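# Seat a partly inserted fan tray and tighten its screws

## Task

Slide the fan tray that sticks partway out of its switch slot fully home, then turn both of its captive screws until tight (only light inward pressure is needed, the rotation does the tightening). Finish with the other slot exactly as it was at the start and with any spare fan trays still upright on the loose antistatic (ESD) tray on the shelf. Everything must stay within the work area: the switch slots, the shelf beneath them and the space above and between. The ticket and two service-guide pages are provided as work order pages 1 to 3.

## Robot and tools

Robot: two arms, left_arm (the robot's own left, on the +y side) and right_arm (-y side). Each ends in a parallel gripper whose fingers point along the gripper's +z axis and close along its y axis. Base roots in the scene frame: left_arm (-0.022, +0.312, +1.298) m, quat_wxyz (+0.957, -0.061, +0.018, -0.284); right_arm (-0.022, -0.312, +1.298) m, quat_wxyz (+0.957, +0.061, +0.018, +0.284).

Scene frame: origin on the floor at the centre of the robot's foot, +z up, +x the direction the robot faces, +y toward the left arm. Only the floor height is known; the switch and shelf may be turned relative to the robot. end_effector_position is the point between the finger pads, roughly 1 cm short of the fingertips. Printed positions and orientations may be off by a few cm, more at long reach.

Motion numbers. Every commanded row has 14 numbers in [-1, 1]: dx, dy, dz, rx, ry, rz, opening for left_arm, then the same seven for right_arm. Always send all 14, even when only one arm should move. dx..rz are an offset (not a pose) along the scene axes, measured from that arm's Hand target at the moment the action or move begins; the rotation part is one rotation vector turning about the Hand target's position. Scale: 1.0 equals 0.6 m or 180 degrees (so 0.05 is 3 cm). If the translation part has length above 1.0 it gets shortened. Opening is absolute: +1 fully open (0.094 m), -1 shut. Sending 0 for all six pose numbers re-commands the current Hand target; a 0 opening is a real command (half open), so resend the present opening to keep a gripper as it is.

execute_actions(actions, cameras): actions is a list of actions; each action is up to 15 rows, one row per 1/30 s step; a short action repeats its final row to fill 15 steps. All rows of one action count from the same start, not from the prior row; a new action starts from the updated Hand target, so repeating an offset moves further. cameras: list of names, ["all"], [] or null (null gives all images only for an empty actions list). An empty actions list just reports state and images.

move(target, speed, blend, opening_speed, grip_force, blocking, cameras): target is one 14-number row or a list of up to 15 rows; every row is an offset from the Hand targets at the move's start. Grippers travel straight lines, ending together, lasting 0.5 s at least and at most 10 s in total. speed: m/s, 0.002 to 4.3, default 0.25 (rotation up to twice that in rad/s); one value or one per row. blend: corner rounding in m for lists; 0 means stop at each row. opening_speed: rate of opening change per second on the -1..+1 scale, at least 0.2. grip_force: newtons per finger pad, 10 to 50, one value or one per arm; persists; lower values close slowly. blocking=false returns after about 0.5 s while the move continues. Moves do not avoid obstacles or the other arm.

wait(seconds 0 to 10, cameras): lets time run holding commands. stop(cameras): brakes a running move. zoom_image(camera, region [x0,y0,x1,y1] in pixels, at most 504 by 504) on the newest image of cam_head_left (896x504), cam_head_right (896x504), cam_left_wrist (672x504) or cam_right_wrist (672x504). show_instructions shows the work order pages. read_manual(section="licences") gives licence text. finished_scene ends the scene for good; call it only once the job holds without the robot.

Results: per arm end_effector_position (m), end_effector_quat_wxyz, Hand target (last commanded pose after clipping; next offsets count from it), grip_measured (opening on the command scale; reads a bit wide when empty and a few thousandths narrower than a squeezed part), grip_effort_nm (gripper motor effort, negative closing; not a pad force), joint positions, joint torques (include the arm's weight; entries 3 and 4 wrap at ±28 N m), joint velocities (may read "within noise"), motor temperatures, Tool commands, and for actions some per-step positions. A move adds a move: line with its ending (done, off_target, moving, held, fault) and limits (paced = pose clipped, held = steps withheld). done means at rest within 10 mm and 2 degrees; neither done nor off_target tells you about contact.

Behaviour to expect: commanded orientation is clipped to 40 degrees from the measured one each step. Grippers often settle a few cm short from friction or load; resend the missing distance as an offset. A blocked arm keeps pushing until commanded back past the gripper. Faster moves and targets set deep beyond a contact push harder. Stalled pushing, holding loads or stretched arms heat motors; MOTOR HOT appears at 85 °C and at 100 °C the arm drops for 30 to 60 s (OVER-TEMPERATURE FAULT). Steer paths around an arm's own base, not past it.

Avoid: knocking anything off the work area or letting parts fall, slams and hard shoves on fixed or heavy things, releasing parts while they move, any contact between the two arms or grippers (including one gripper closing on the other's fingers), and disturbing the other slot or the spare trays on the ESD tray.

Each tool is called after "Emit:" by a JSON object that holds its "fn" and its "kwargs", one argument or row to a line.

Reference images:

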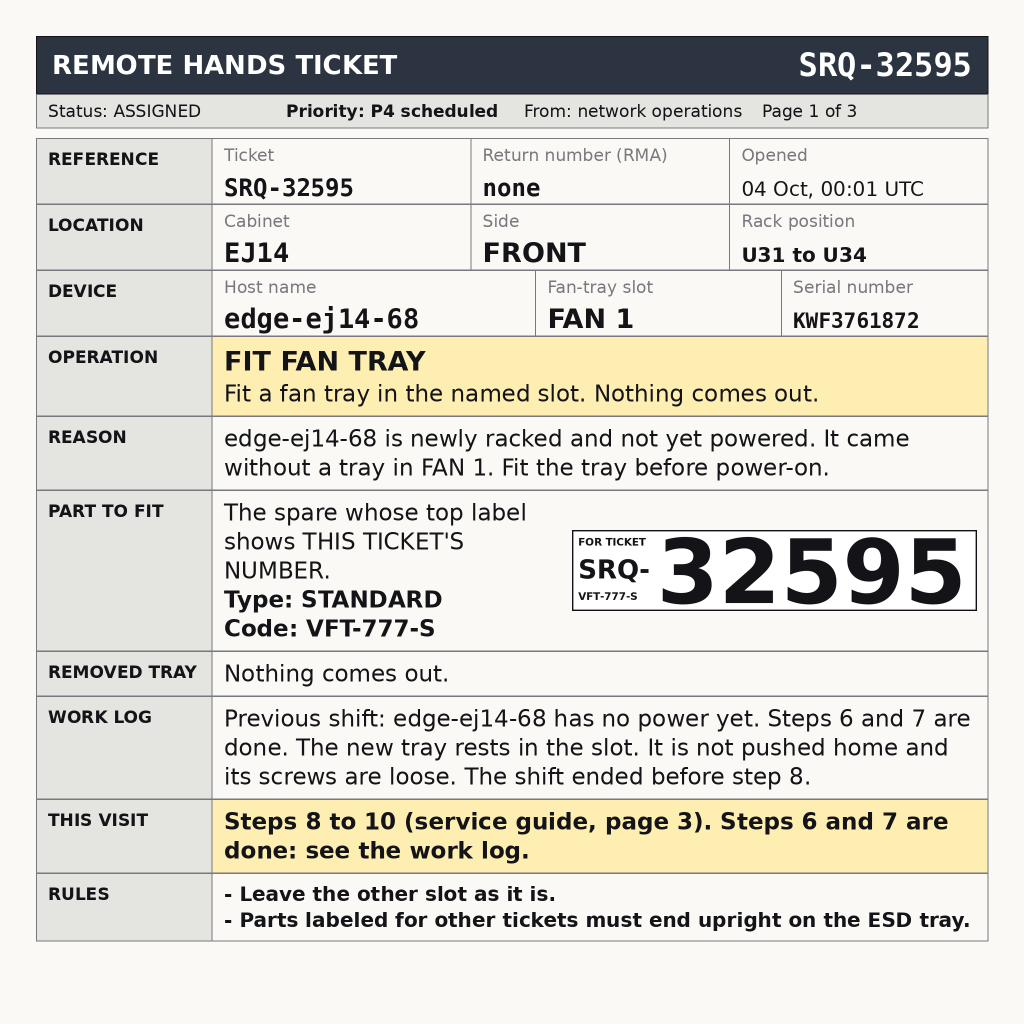

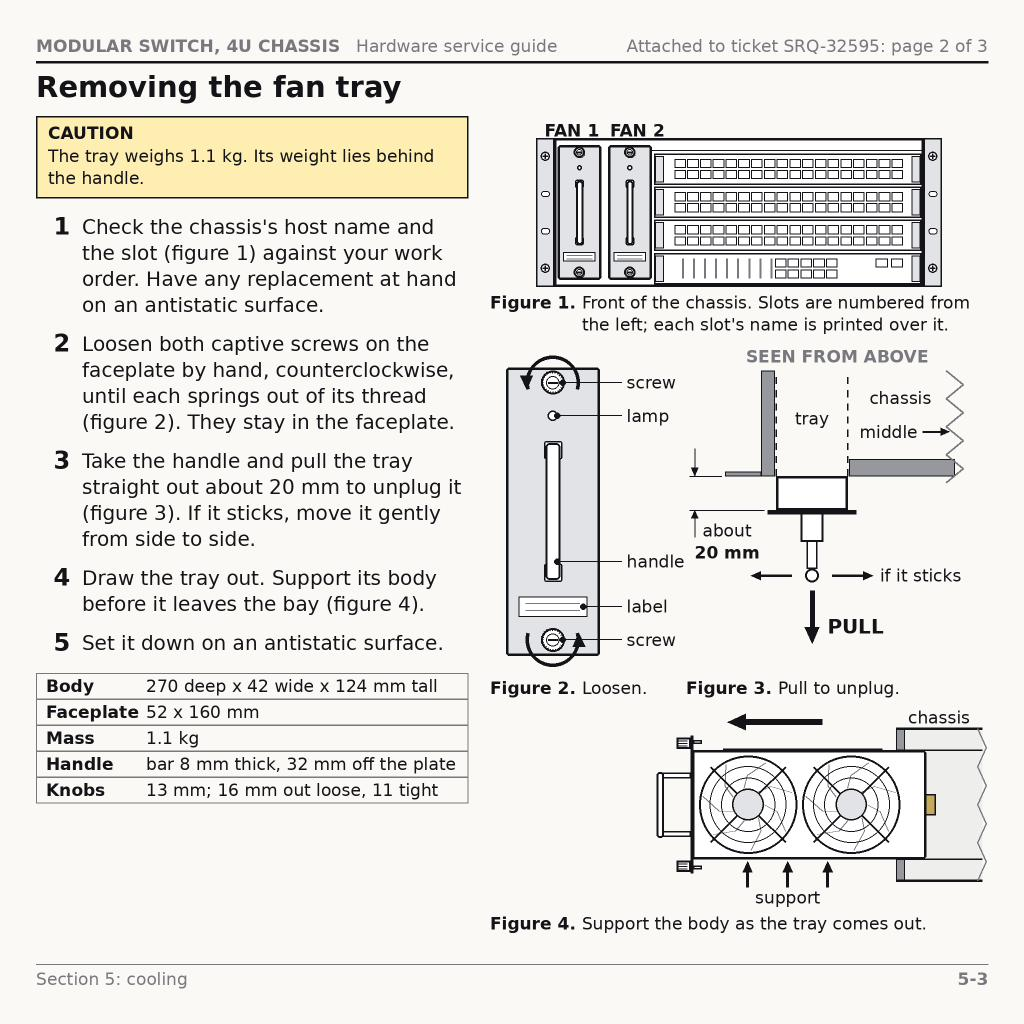

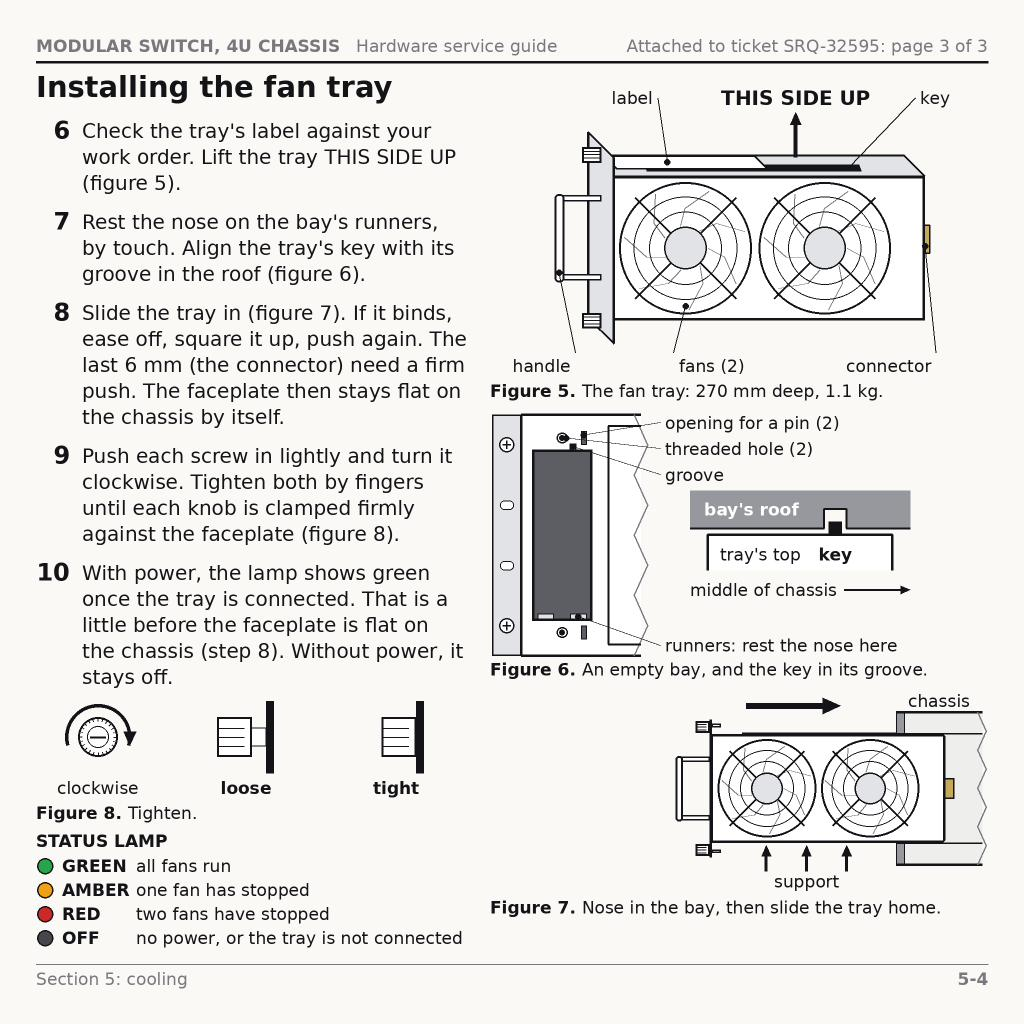

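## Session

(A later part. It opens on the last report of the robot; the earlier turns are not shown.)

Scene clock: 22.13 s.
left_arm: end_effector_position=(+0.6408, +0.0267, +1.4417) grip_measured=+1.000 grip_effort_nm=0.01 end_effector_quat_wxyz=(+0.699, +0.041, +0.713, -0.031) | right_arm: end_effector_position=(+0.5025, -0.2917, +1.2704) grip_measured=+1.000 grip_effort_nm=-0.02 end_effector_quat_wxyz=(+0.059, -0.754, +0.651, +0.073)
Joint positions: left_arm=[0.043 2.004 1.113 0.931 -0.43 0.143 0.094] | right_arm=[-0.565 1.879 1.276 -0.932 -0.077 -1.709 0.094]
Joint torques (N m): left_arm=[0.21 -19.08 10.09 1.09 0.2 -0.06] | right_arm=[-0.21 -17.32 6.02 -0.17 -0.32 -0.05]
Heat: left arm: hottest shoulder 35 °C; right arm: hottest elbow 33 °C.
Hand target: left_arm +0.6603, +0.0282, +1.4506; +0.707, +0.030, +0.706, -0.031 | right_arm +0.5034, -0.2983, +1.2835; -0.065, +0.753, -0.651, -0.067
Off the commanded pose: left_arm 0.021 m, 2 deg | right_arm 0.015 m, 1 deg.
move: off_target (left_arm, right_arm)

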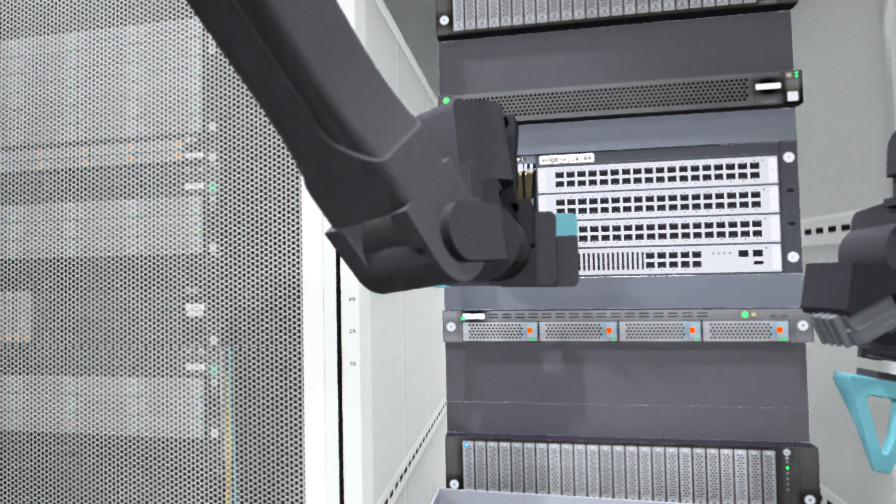

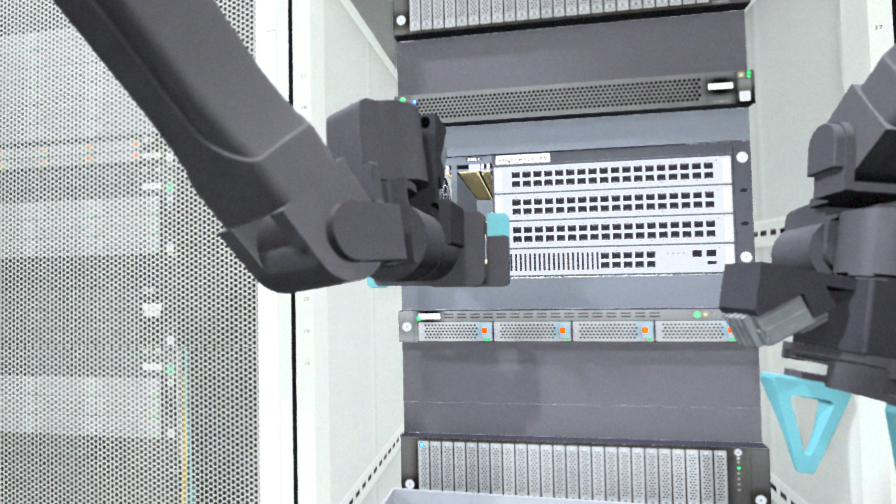

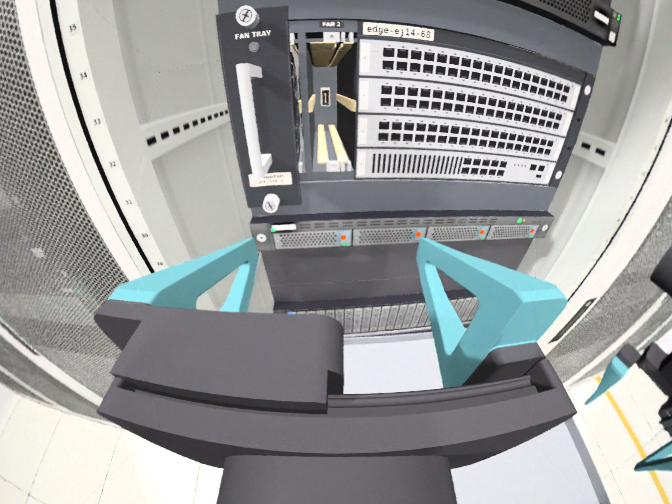

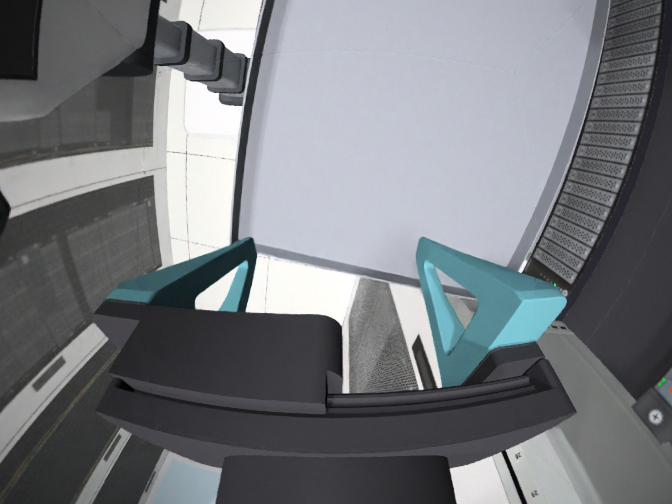

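Emit:
{"fn": "move", "kwargs": {
  "target": [0.0,0.083,0.09,0,0,0.011,-0.36,0,0,0,0,0,0,1],
  "cameras": ["all"]
}}

Emit:
{"fn": "zoom_image", "kwargs": {
  "camera": "cam_left_wrist",
  "region": [200, 0, 480, 270]
}}

Scene clock: 24.73 s.
left_arm: end_effector_position=(+0.6557, +0.0739, +1.5106) grip_measured=-0.358 grip_effort_nm=-0.09 end_effector_quat_wxyz=(+0.711, +0.021, +0.702, -0.021) | right_arm: end_effector_position=(+0.5025, -0.2917, +1.2704) grip_measured=+1.000 grip_effort_nm=-0.02 end_effector_quat_wxyz=(+0.059, -0.754, +0.651, +0.073)
Joint positions: left_arm=[0.103 1.862 1.113 0.831 -0.409 0.143 0.03] | right_arm=[-0.565 1.879 1.276 -0.932 -0.077 -1.709 0.094]
Joint torques (N m): left_arm=[0.44 -18.32 7.77 1.07 0.2 -0.12] | right_arm=[-0.32 -17.2 5.94 -0.17 -0.3 -0.06]
Heat: left arm: hottest shoulder 35 °C; right arm: hottest elbow 33 °C.
Hand target: left_arm +0.6602, +0.0777, +1.5047; +0.707, +0.018, +0.706, -0.019 | right_arm +0.5034, -0.2983, +1.2835; -0.065, +0.753, -0.651, -0.067
Off the commanded pose: left_arm 0.009 m, 1 deg | right_arm 0.015 m, 1 deg.
move: off_target (right_arm)

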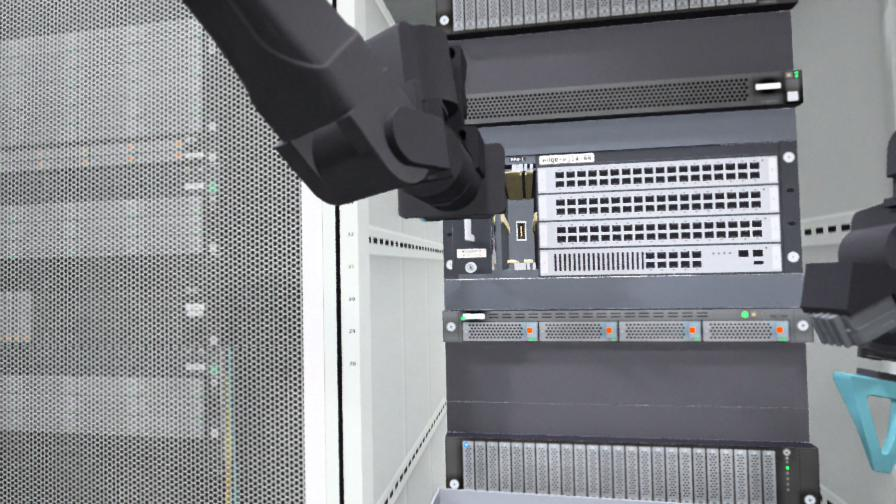

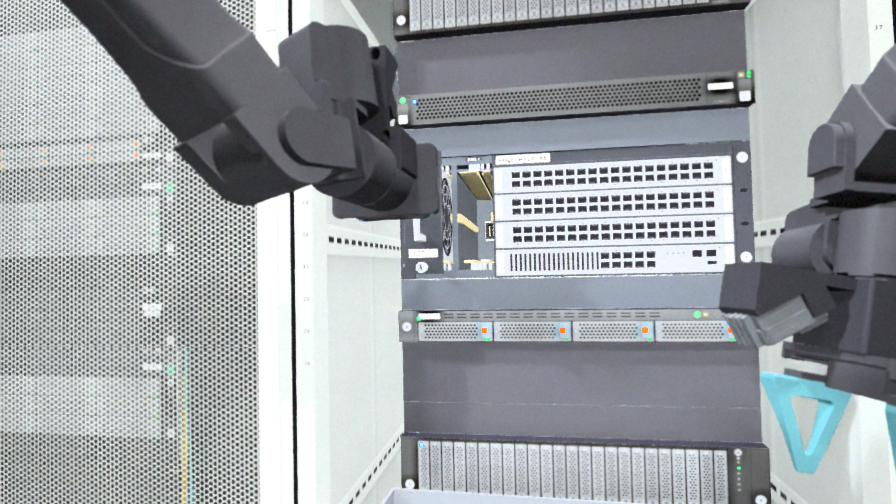

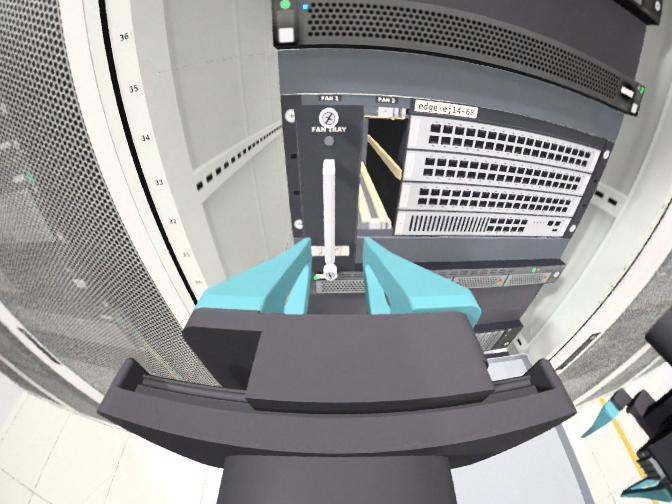

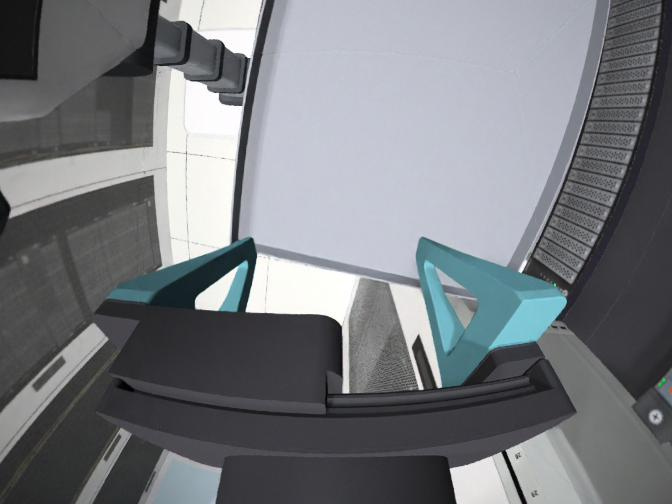

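Scaled by 1.800 from the camera's 672x504 image, which has a finer 960x720 frame.

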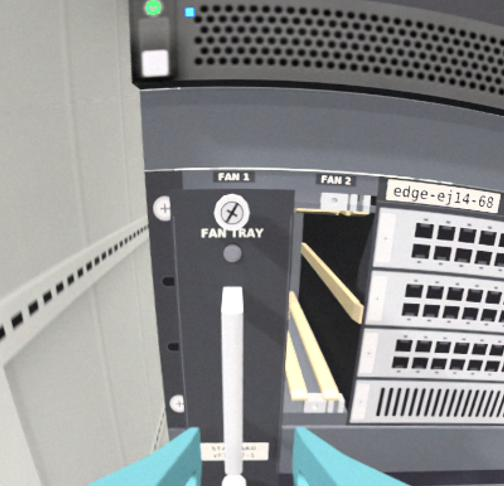

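Emit:
{"fn": "move", "kwargs": {
  "target": [
    [0.03,0,-0.031,0,0,0,-0.36,0,0,0,0,0,0,1],
    [0.14,0,-0.031,0,0,0,-0.36,0,0,0,0,0,0,1]
  ],
  "cameras": ["all"],
  "speed": 0.12
}}

Emit:
{"fn": "zoom_image", "kwargs": {
  "camera": "cam_left_wrist",
  "region": [200, 0, 480, 270]
}}

Scene clock: 27.80 s.
left_arm: end_effector_position=(+0.7241, +0.0743, +1.4745) grip_measured=-0.358 grip_effort_nm=-0.09 end_effector_quat_wxyz=(+0.698, +0.030, +0.715, -0.017) | right_arm: end_effector_position=(+0.5025, -0.2917, +1.2704) grip_measured=+1.000 grip_effort_nm=-0.02 end_effector_quat_wxyz=(+0.059, -0.754, +0.651, +0.073)
Joint positions: left_arm=[0.163 2.021 1.308 0.752 -0.346 0.142 0.03] | right_arm=[-0.565 1.879 1.276 -0.932 -0.077 -1.709 0.094]
Joint torques (N m): left_arm=[0.62 -20.13 11.58 0.95 0.23 -0.11] | right_arm=[0.03 -17.2 6.04 -0.12 -0.3 -0.05]
Heat: left arm: hottest shoulder 35 °C; right arm: hottest elbow 33 °C.
Hand target: left_arm +0.7442, +0.0778, +1.4859; +0.707, +0.018, +0.707, -0.019 | right_arm +0.5034, -0.2983, +1.2835; -0.065, +0.753, -0.651, -0.067
Off the commanded pose: left_arm 0.023 m, 2 deg | right_arm 0.015 m, 1 deg.
move: off_target (left_arm, right_arm)

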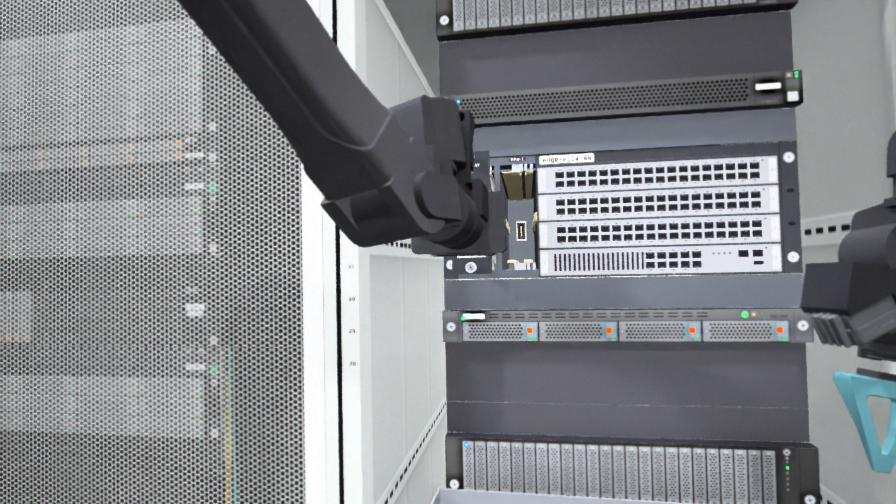

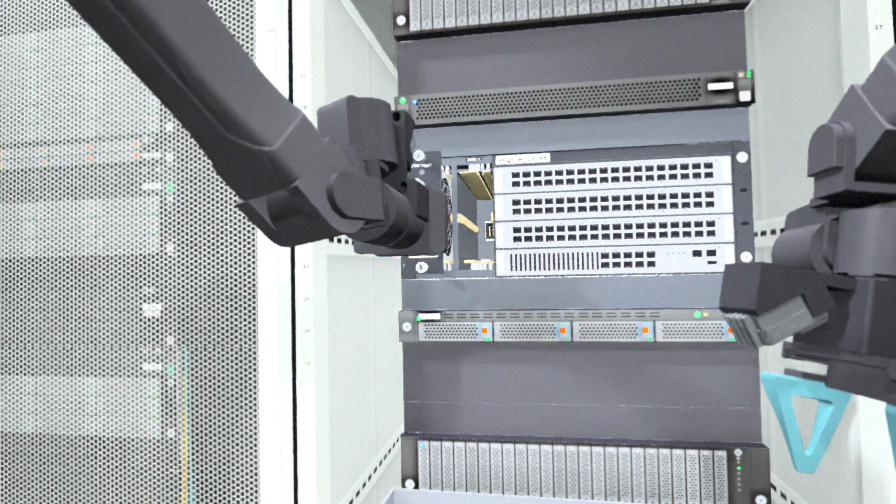

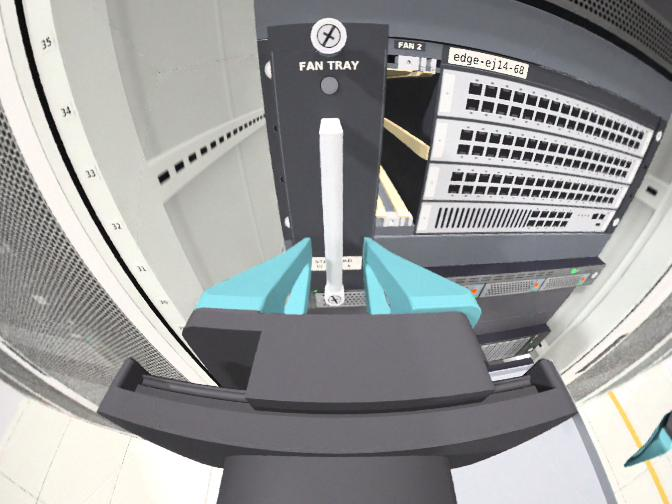

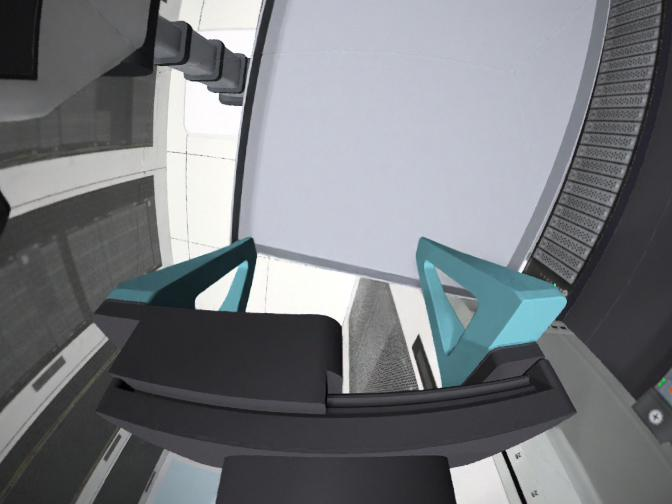

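Scaled by 1.800 from the camera's 672x504 image, which has a finer 960x720 frame.

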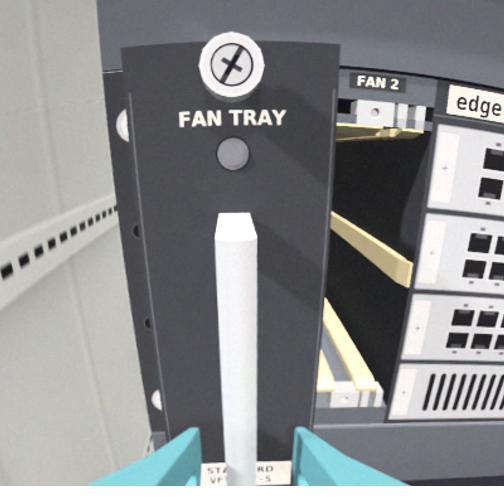

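Emit:
{"fn": "move", "kwargs": {
  "target": [0.05,-0.004,0.03,0,0,0,-0.36,0,0,0,0,0,0,1],
  "cameras": ["cam_left_wrist"],
  "speed": 0.08
}}

Scene clock: 29.10 s.
left_arm: end_effector_position=(+0.7476, +0.0676, +1.4881) grip_measured=-0.358 grip_effort_nm=-0.09 end_effector_quat_wxyz=(+0.695, +0.034, +0.718, -0.018) | right_arm: end_effector_position=(+0.5025, -0.2917, +1.2704) grip_measured=+1.000 grip_effort_nm=-0.01 end_effector_quat_wxyz=(+0.059, -0.754, +0.651, +0.073)
Joint positions: left_arm=[0.167 2.041 1.401 0.668 -0.336 0.141 0.03] | right_arm=[-0.565 1.879 1.276 -0.932 -0.077 -1.709 0.094]
Joint torques (N m): left_arm=[0.62 -20.66 13.26 0.94 0.27 -0.11] | right_arm=[-0.26 -17.08 6 -0.12 -0.3 -0.05]
Heat: left arm: hottest shoulder 35 °C; right arm: hottest elbow 33 °C.
Hand target: left_arm +0.7742, +0.0754, +1.5039; +0.707, +0.018, +0.707, -0.019 | right_arm +0.5034, -0.2983, +1.2835; -0.065, +0.753, -0.651, -0.067
Off the commanded pose: left_arm 0.032 m, 3 deg | right_arm 0.015 m, 1 deg.
move: off_target (left_arm, right_arm)
Images, in order (width x height): cam_left_wrist 672x504.

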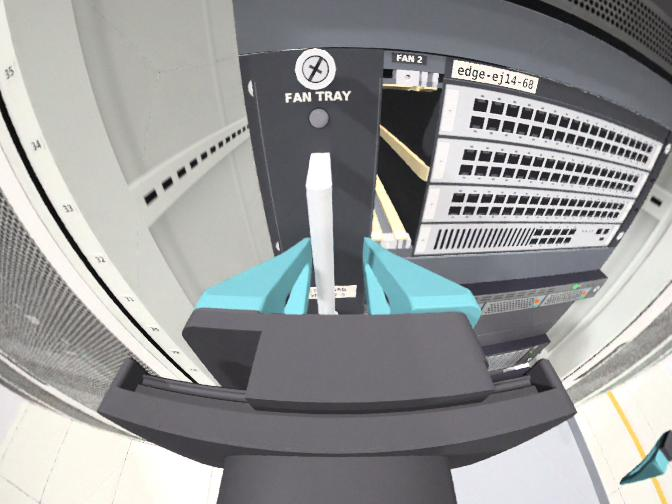

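Emit:
{"fn": "move", "kwargs": {
  "target": [0,0.014,0,0,0,0.006,-0.36,0,0,0,0,0,0,1],
  "cameras": ["cam_left_wrist"],
  "speed": 0.05
}}

Scene clock: 30.07 s.
left_arm: end_effector_position=(+0.7479, +0.0691, +1.4880) grip_measured=-0.358 grip_effort_nm=-0.09 end_effector_quat_wxyz=(+0.694, +0.032, +0.719, -0.017) | right_arm: end_effector_position=(+0.5025, -0.2917, +1.2704) grip_measured=+1.000 grip_effort_nm=-0.02 end_effector_quat_wxyz=(+0.059, -0.754, +0.651, +0.073)
Joint positions: left_arm=[0.168 2.041 1.401 0.668 -0.34 0.141 0.03] | right_arm=[-0.565 1.879 1.276 -0.932 -0.077 -1.709 0.094]
Joint torques (N m): left_arm=[1.49 -21.01 12.6 1.17 0.01 -0.18] | right_arm=[-0.26 -17.08 6.02 -0.16 -0.32 -0.05]
Heat: left arm: hottest shoulder 35 °C; right arm: hottest elbow 33 °C.
Hand target: left_arm +0.7742, +0.0840, +1.5039; +0.707, +0.011, +0.707, -0.012 | right_arm +0.5034, -0.2983, +1.2835; -0.065, +0.753, -0.651, -0.067
Off the commanded pose: left_arm 0.034 m, 3 deg | right_arm 0.015 m, 1 deg.
move: off_target (left_arm, right_arm)
Images, in order (width x height): cam_left_wrist 672x504.

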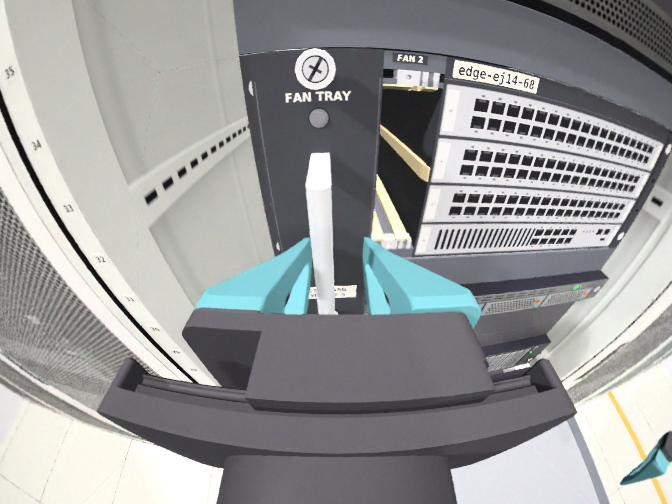

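Emit:
{"fn": "move", "kwargs": {
  "target": [0,0.012,0,0,0,0.006,-0.36,0,0,0,0,0,0,1],
  "cameras": ["cam_left_wrist"],
  "speed": 0.05
}}

Scene clock: 30.97 s.
left_arm: end_effector_position=(+0.7491, +0.0745, +1.4873) grip_measured=-0.358 grip_effort_nm=-0.08 end_effector_quat_wxyz=(+0.694, +0.026, +0.720, -0.010) | right_arm: end_effector_position=(+0.5025, -0.2917, +1.2704) grip_measured=+1.000 grip_effort_nm=-0.01 end_effector_quat_wxyz=(+0.059, -0.754, +0.651, +0.073)
Joint positions: left_arm=[0.172 2.041 1.401 0.668 -0.353 0.141 0.03] | right_arm=[-0.565 1.879 1.276 -0.932 -0.077 -1.709 0.094]
Joint torques (N m): left_arm=[0.97 -21.19 12.34 1.4 -0.03 -0.11] | right_arm=[-0.15 -17.08 5.98 -0.14 -0.3 -0.03]
Heat: left arm: hottest shoulder 36 °C; right arm: hottest elbow 33 °C.
Hand target: left_arm +0.7742, +0.0909, +1.5039; +0.707, +0.005, +0.707, -0.006 | right_arm +0.5034, -0.2983, +1.2835; -0.065, +0.753, -0.651, -0.067
Off the commanded pose: left_arm 0.034 m, 3 deg | right_arm 0.015 m, 1 deg.
move: off_target (left_arm, right_arm)
Images, in order (width x height): cam_left_wrist 672x504.

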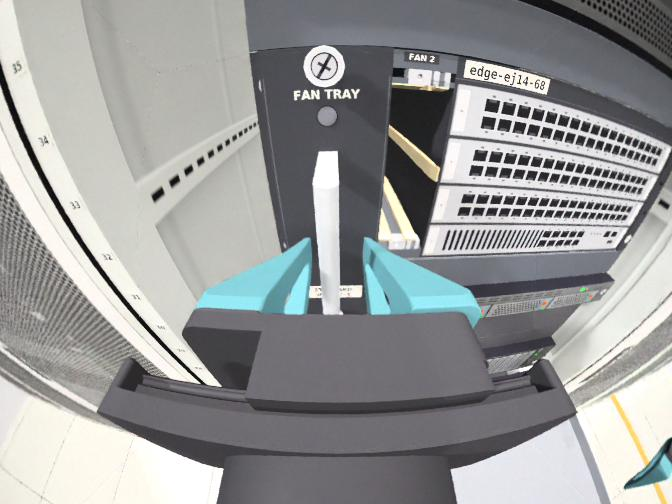

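Emit:
{"fn": "move", "kwargs": {
  "target": [0.04,-0.002,0.003,0,-0.012,0,-0.36,0,0,0,0,0,0,1],
  "cameras": ["cam_left_wrist","cam_head_left"],
  "speed": 0.05
}}

Scene clock: 32.30 s.
left_arm: end_effector_position=(+0.7693, +0.0733, +1.4875) grip_measured=-0.358 grip_effort_nm=-0.09 end_effector_quat_wxyz=(+0.702, +0.023, +0.711, -0.013) | right_arm: end_effector_position=(+0.5025, -0.2917, +1.2704) grip_measured=+1.000 grip_effort_nm=-0.02 end_effector_quat_wxyz=(+0.059, -0.754, +0.651, +0.073)
Joint positions: left_arm=[0.183 2.088 1.47 0.672 -0.341 0.141 0.03] | right_arm=[-0.565 1.879 1.276 -0.932 -0.077 -1.709 0.094]
Joint torques (N m): left_arm=[1.49 -21.13 13.37 1.66 0.14 -0.02] | right_arm=[-0.15 -17.2 6.02 -0.1 -0.32 -0.07]
Heat: left arm: hottest shoulder 36 °C; right arm: hottest elbow 33 °C.
Hand target: left_arm +0.7982, +0.0899, +1.5057; +0.721, +0.005, +0.693, -0.006 | right_arm +0.5034, -0.2983, +1.2835; -0.065, +0.753, -0.651, -0.067
Off the commanded pose: left_arm 0.038 m, 4 deg | right_arm 0.015 m, 1 deg.
move: off_target (left_arm, right_arm)
Images, in order (width x height): cam_head_left 896x504, cam_left_wrist 672x504.

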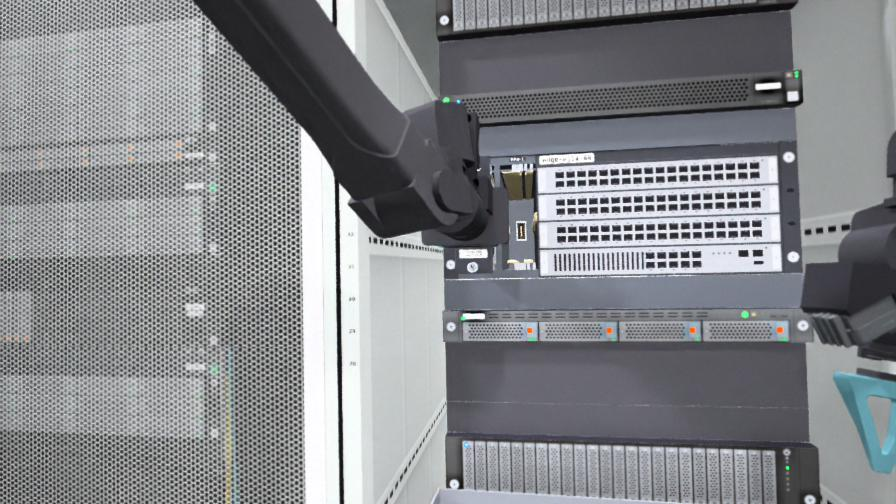

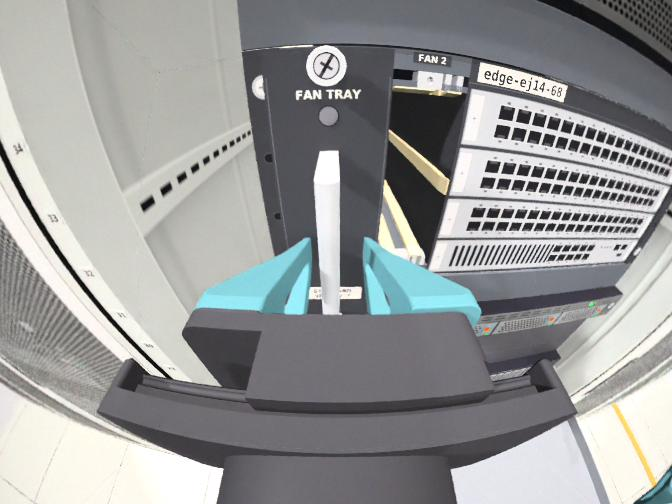

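Emit:
{"fn": "move", "kwargs": {
  "target": [0.05,-0.004,0.003,0,0,0,-0.36,0,0,0,0,0,0,1],
  "cameras": ["cam_left_wrist","cam_head_left"],
  "speed": 0.05
}}

Scene clock: 33.87 s.
left_arm: end_effector_position=(+0.8001, +0.0717, +1.4882) grip_measured=-0.358 grip_effort_nm=-0.08 end_effector_quat_wxyz=(+0.706, +0.020, +0.708, -0.012) | right_arm: end_effector_position=(+0.5025, -0.2917, +1.2704) grip_measured=+1.000 grip_effort_nm=-0.02 end_effector_quat_wxyz=(+0.059, -0.754, +0.651, +0.073)
Joint positions: left_arm=[0.197 2.152 1.586 0.631 -0.33 0.141 0.03] | right_arm=[-0.565 1.879 1.276 -0.932 -0.077 -1.709 0.094]
Joint torques (N m): left_arm=[0.97 -22.89 13.79 1.03 0.22 -0.03] | right_arm=[-0.09 -17.03 6.04 -0.18 -0.31 -0.06]
Heat: left arm: hottest shoulder 36 °C; right arm: hottest elbow 33 °C.
Hand target: left_arm +0.8282, +0.0873, +1.5073; +0.720, +0.005, +0.693, -0.006 | right_arm +0.5034, -0.2983, +1.2835; -0.065, +0.753, -0.651, -0.067
Off the commanded pose: left_arm 0.038 m, 3 deg | right_arm 0.015 m, 1 deg.
move: off_target (left_arm, right_arm)
Images, in order (width x height): cam_head_left 896x504, cam_left_wrist 672x504.

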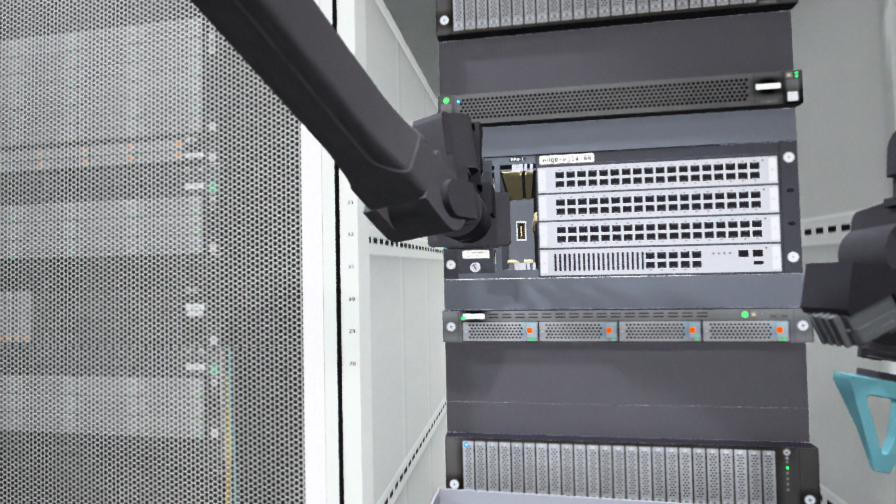

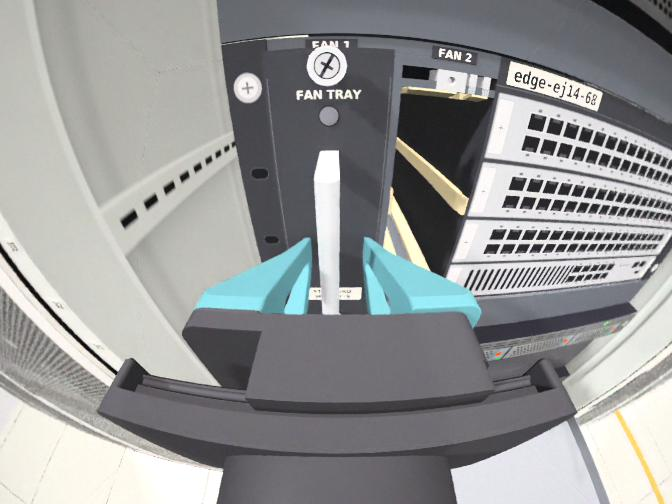

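Emit:
{"fn": "move", "kwargs": {
  "target": [0.04,-0.004,0.0,0,0,0,-0.36,0,0,0,0,0,0,1],
  "cameras": ["cam_left_wrist","cam_head_left"],
  "speed": 0.05
}}

Scene clock: 37.03 s.
left_arm: end_effector_position=(+0.8150, +0.0705, +1.4883) grip_measured=-0.358 grip_effort_nm=-0.08 end_effector_quat_wxyz=(+0.705, +0.020, +0.709, -0.011) | right_arm: end_effector_position=(+0.5025, -0.2917, +1.2704) grip_measured=+1.000 grip_effort_nm=-0.01 end_effector_quat_wxyz=(+0.059, -0.754, +0.651, +0.073)
Joint positions: left_arm=[0.202 2.182 1.647 0.597 -0.328 0.141 0.03] | right_arm=[-0.565 1.879 1.276 -0.932 -0.077 -1.709 0.094]
Joint torques (N m): left_arm=[0.85 -22.01 16.06 0.77 0.41 0.02] | right_arm=[-0.15 -17.44 6.06 -0.14 -0.3 -0.06]
Heat: left arm: hottest shoulder 36 °C; right arm: hottest elbow 33 °C.
Hand target: left_arm +0.8522, +0.0850, +1.5074; +0.721, +0.005, +0.693, -0.006 | right_arm +0.5034, -0.2983, +1.2835; -0.065, +0.753, -0.651, -0.067
Off the commanded pose: left_arm 0.044 m, 3 deg | right_arm 0.015 m, 1 deg.
move: off_target (left_arm, right_arm)
Images, in order (width x height): cam_head_left 896x504, cam_left_wrist 672x504.

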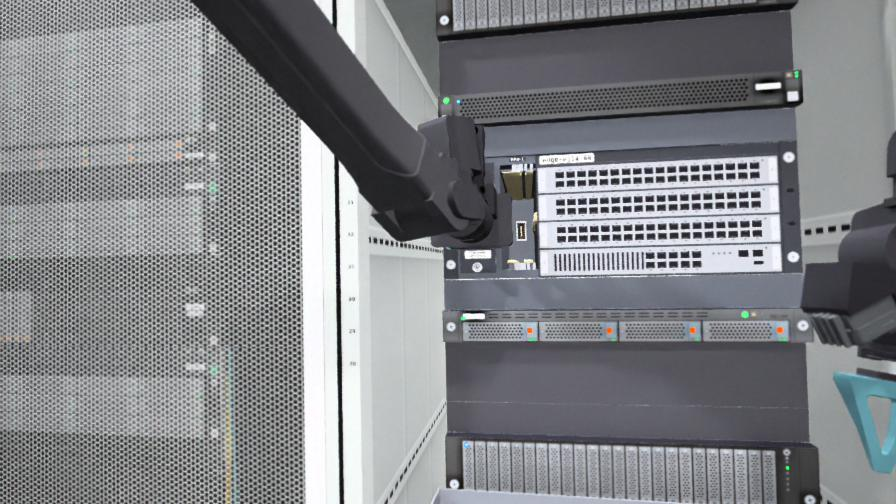

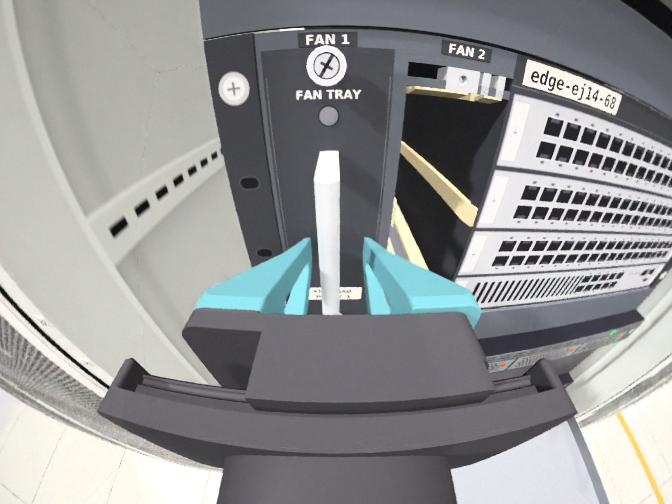

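Emit:
{"fn": "move", "kwargs": {
  "target": [0.04,-0.003,0.0,0,0,0,-0.36,0,0,0,0,0,0,1],
  "cameras": ["cam_left_wrist","cam_head_left"],
  "speed": 0.05
}}

Emit:
{"fn": "zoom_image", "kwargs": {
  "camera": "cam_left_wrist",
  "region": [200, 0, 480, 270]
}}

Scene clock: 38.20 s.
left_arm: end_effector_position=(+0.8211, +0.0712, +1.4880) grip_measured=-0.358 grip_effort_nm=-0.08 end_effector_quat_wxyz=(+0.701, +0.017, +0.713, -0.006) | right_arm: end_effector_position=(+0.5025, -0.2917, +1.2704) grip_measured=+1.000 grip_effort_nm=-0.02 end_effector_quat_wxyz=(+0.059, -0.754, +0.651, +0.073)
Joint positions: left_arm=[0.203 2.193 1.674 0.57 -0.34 0.141 0.03] | right_arm=[-0.565 1.879 1.276 -0.932 -0.077 -1.709 0.094]
Joint torques (N m): left_arm=[1.73 -20.42 19.49 0.59 1.2 -0.03] | right_arm=[-0.03 -17.26 6.04 -0.17 -0.32 -0.05]
Heat: left arm: hottest shoulder 36 °C; right arm: hottest elbow 33 °C.
Hand target: left_arm +0.8763, +0.0834, +1.5074; +0.721, +0.005, +0.693, -0.006 | right_arm +0.5034, -0.2983, +1.2835; -0.065, +0.753, -0.651, -0.067
Off the commanded pose: left_arm 0.060 m, 3 deg | right_arm 0.015 m, 1 deg.
move: off_target (left_arm, right_arm)
Images, in order (width x height): cam_head_left 896x504, cam_left_wrist 672x504.

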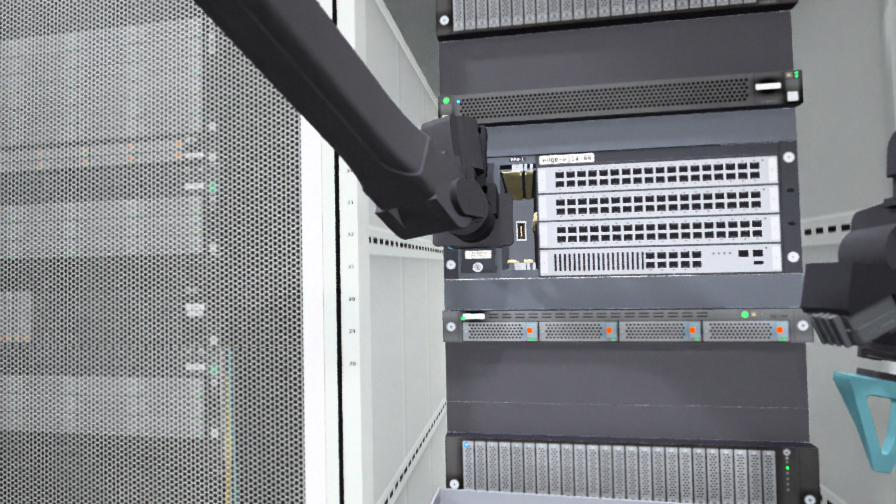

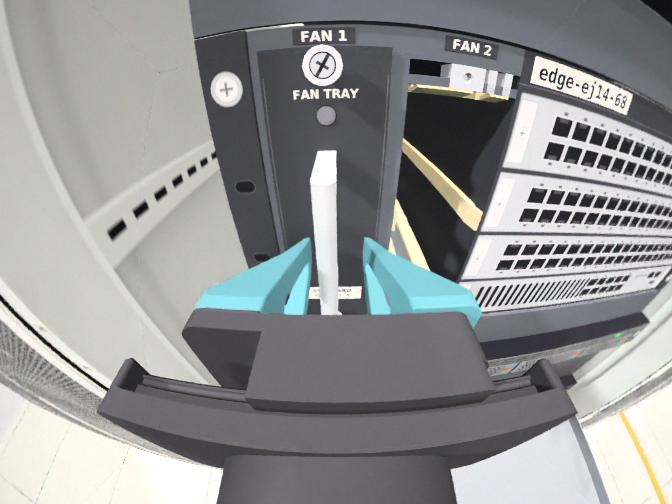

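Scaled by 1.800 from the camera's 672x504 image, which has a finer 960x720 frame.

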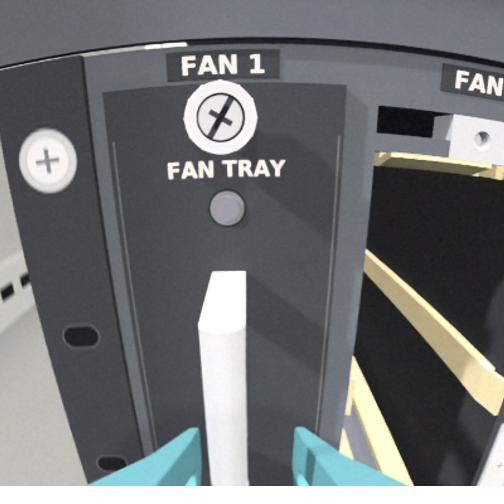

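Emit:
{"fn": "move", "kwargs": {
  "target": [0.04,0.0,0.0,0,0,0,-0.36,0,0,0,0,0,0,1],
  "cameras": ["cam_left_wrist","cam_head_left"],
  "speed": 0.05
}}

Emit:
{"fn": "zoom_image", "kwargs": {
  "camera": "cam_left_wrist",
  "region": [200, 0, 480, 270]
}}

Scene clock: 39.53 s.
left_arm: end_effector_position=(+0.8223, +0.0724, +1.4871) grip_measured=-0.358 grip_effort_nm=-0.08 end_effector_quat_wxyz=(+0.698, +0.017, +0.716, -0.003) | right_arm: end_effector_position=(+0.5025, -0.2917, +1.2704) grip_measured=+1.000 grip_effort_nm=-0.02 end_effector_quat_wxyz=(+0.059, -0.754, +0.651, +0.073)
Joint positions: left_arm=[0.204 2.193 1.678 0.556 -0.344 0.141 0.03] | right_arm=[-0.565 1.879 1.276 -0.932 -0.077 -1.709 0.094]
Joint torques (N m): left_arm=[2.73 -17.73 23.01 0.13 1.82 -0.01] | right_arm=[0.03 -17.08 6 -0.12 -0.3 -0.06]
Motor temperatures (°C): left_arm=[29 36 36 29 30 27 29] | right_arm=[31 33 33 28 28 29 31]
Heat: left arm: hottest shoulder 36 °C; right arm: hottest shoulder 33 °C.
Hand target: left_arm +0.9002, +0.0832, +1.5073; +0.720, +0.005, +0.693, -0.006 | right_arm +0.5034, -0.2983, +1.2835; -0.065, +0.753, -0.651, -0.067
Off the commanded pose: left_arm 0.081 m, 4 deg | right_arm 0.015 m, 1 deg.
move: off_target (left_arm, right_arm)
Images, in order (width x height): cam_head_left 896x504, cam_left_wrist 672x504.

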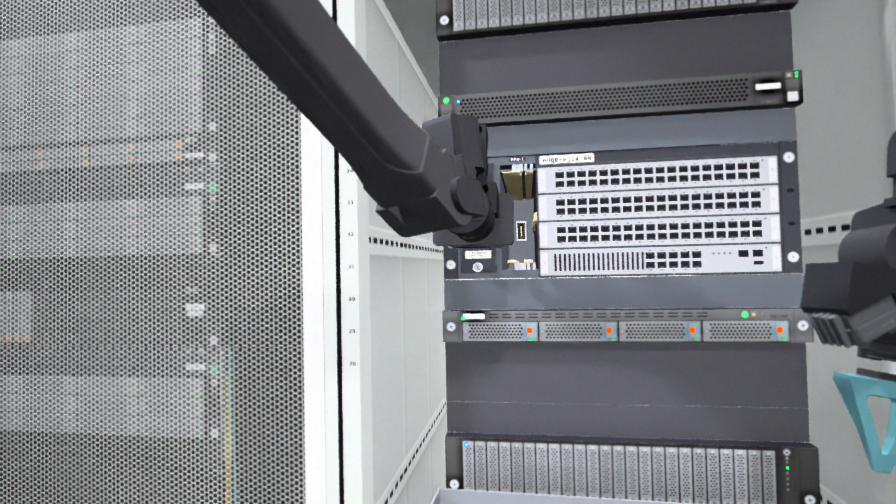

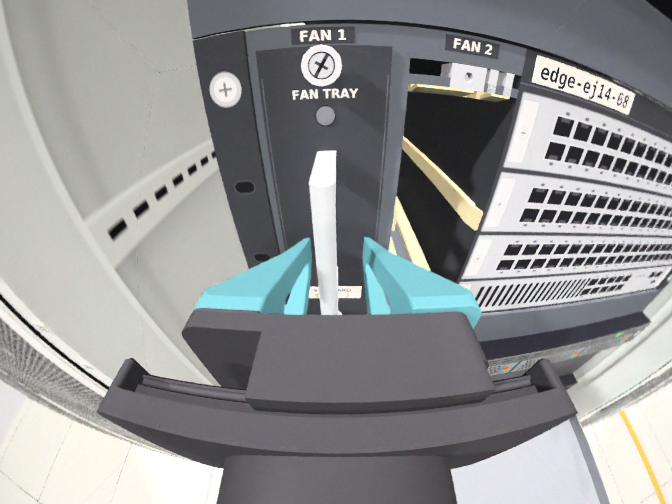

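Scaled by 1.800 from the camera's 672x504 image, which has a finer 960x720 frame.

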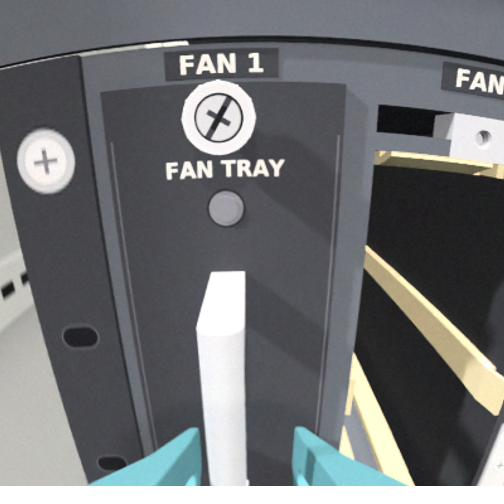

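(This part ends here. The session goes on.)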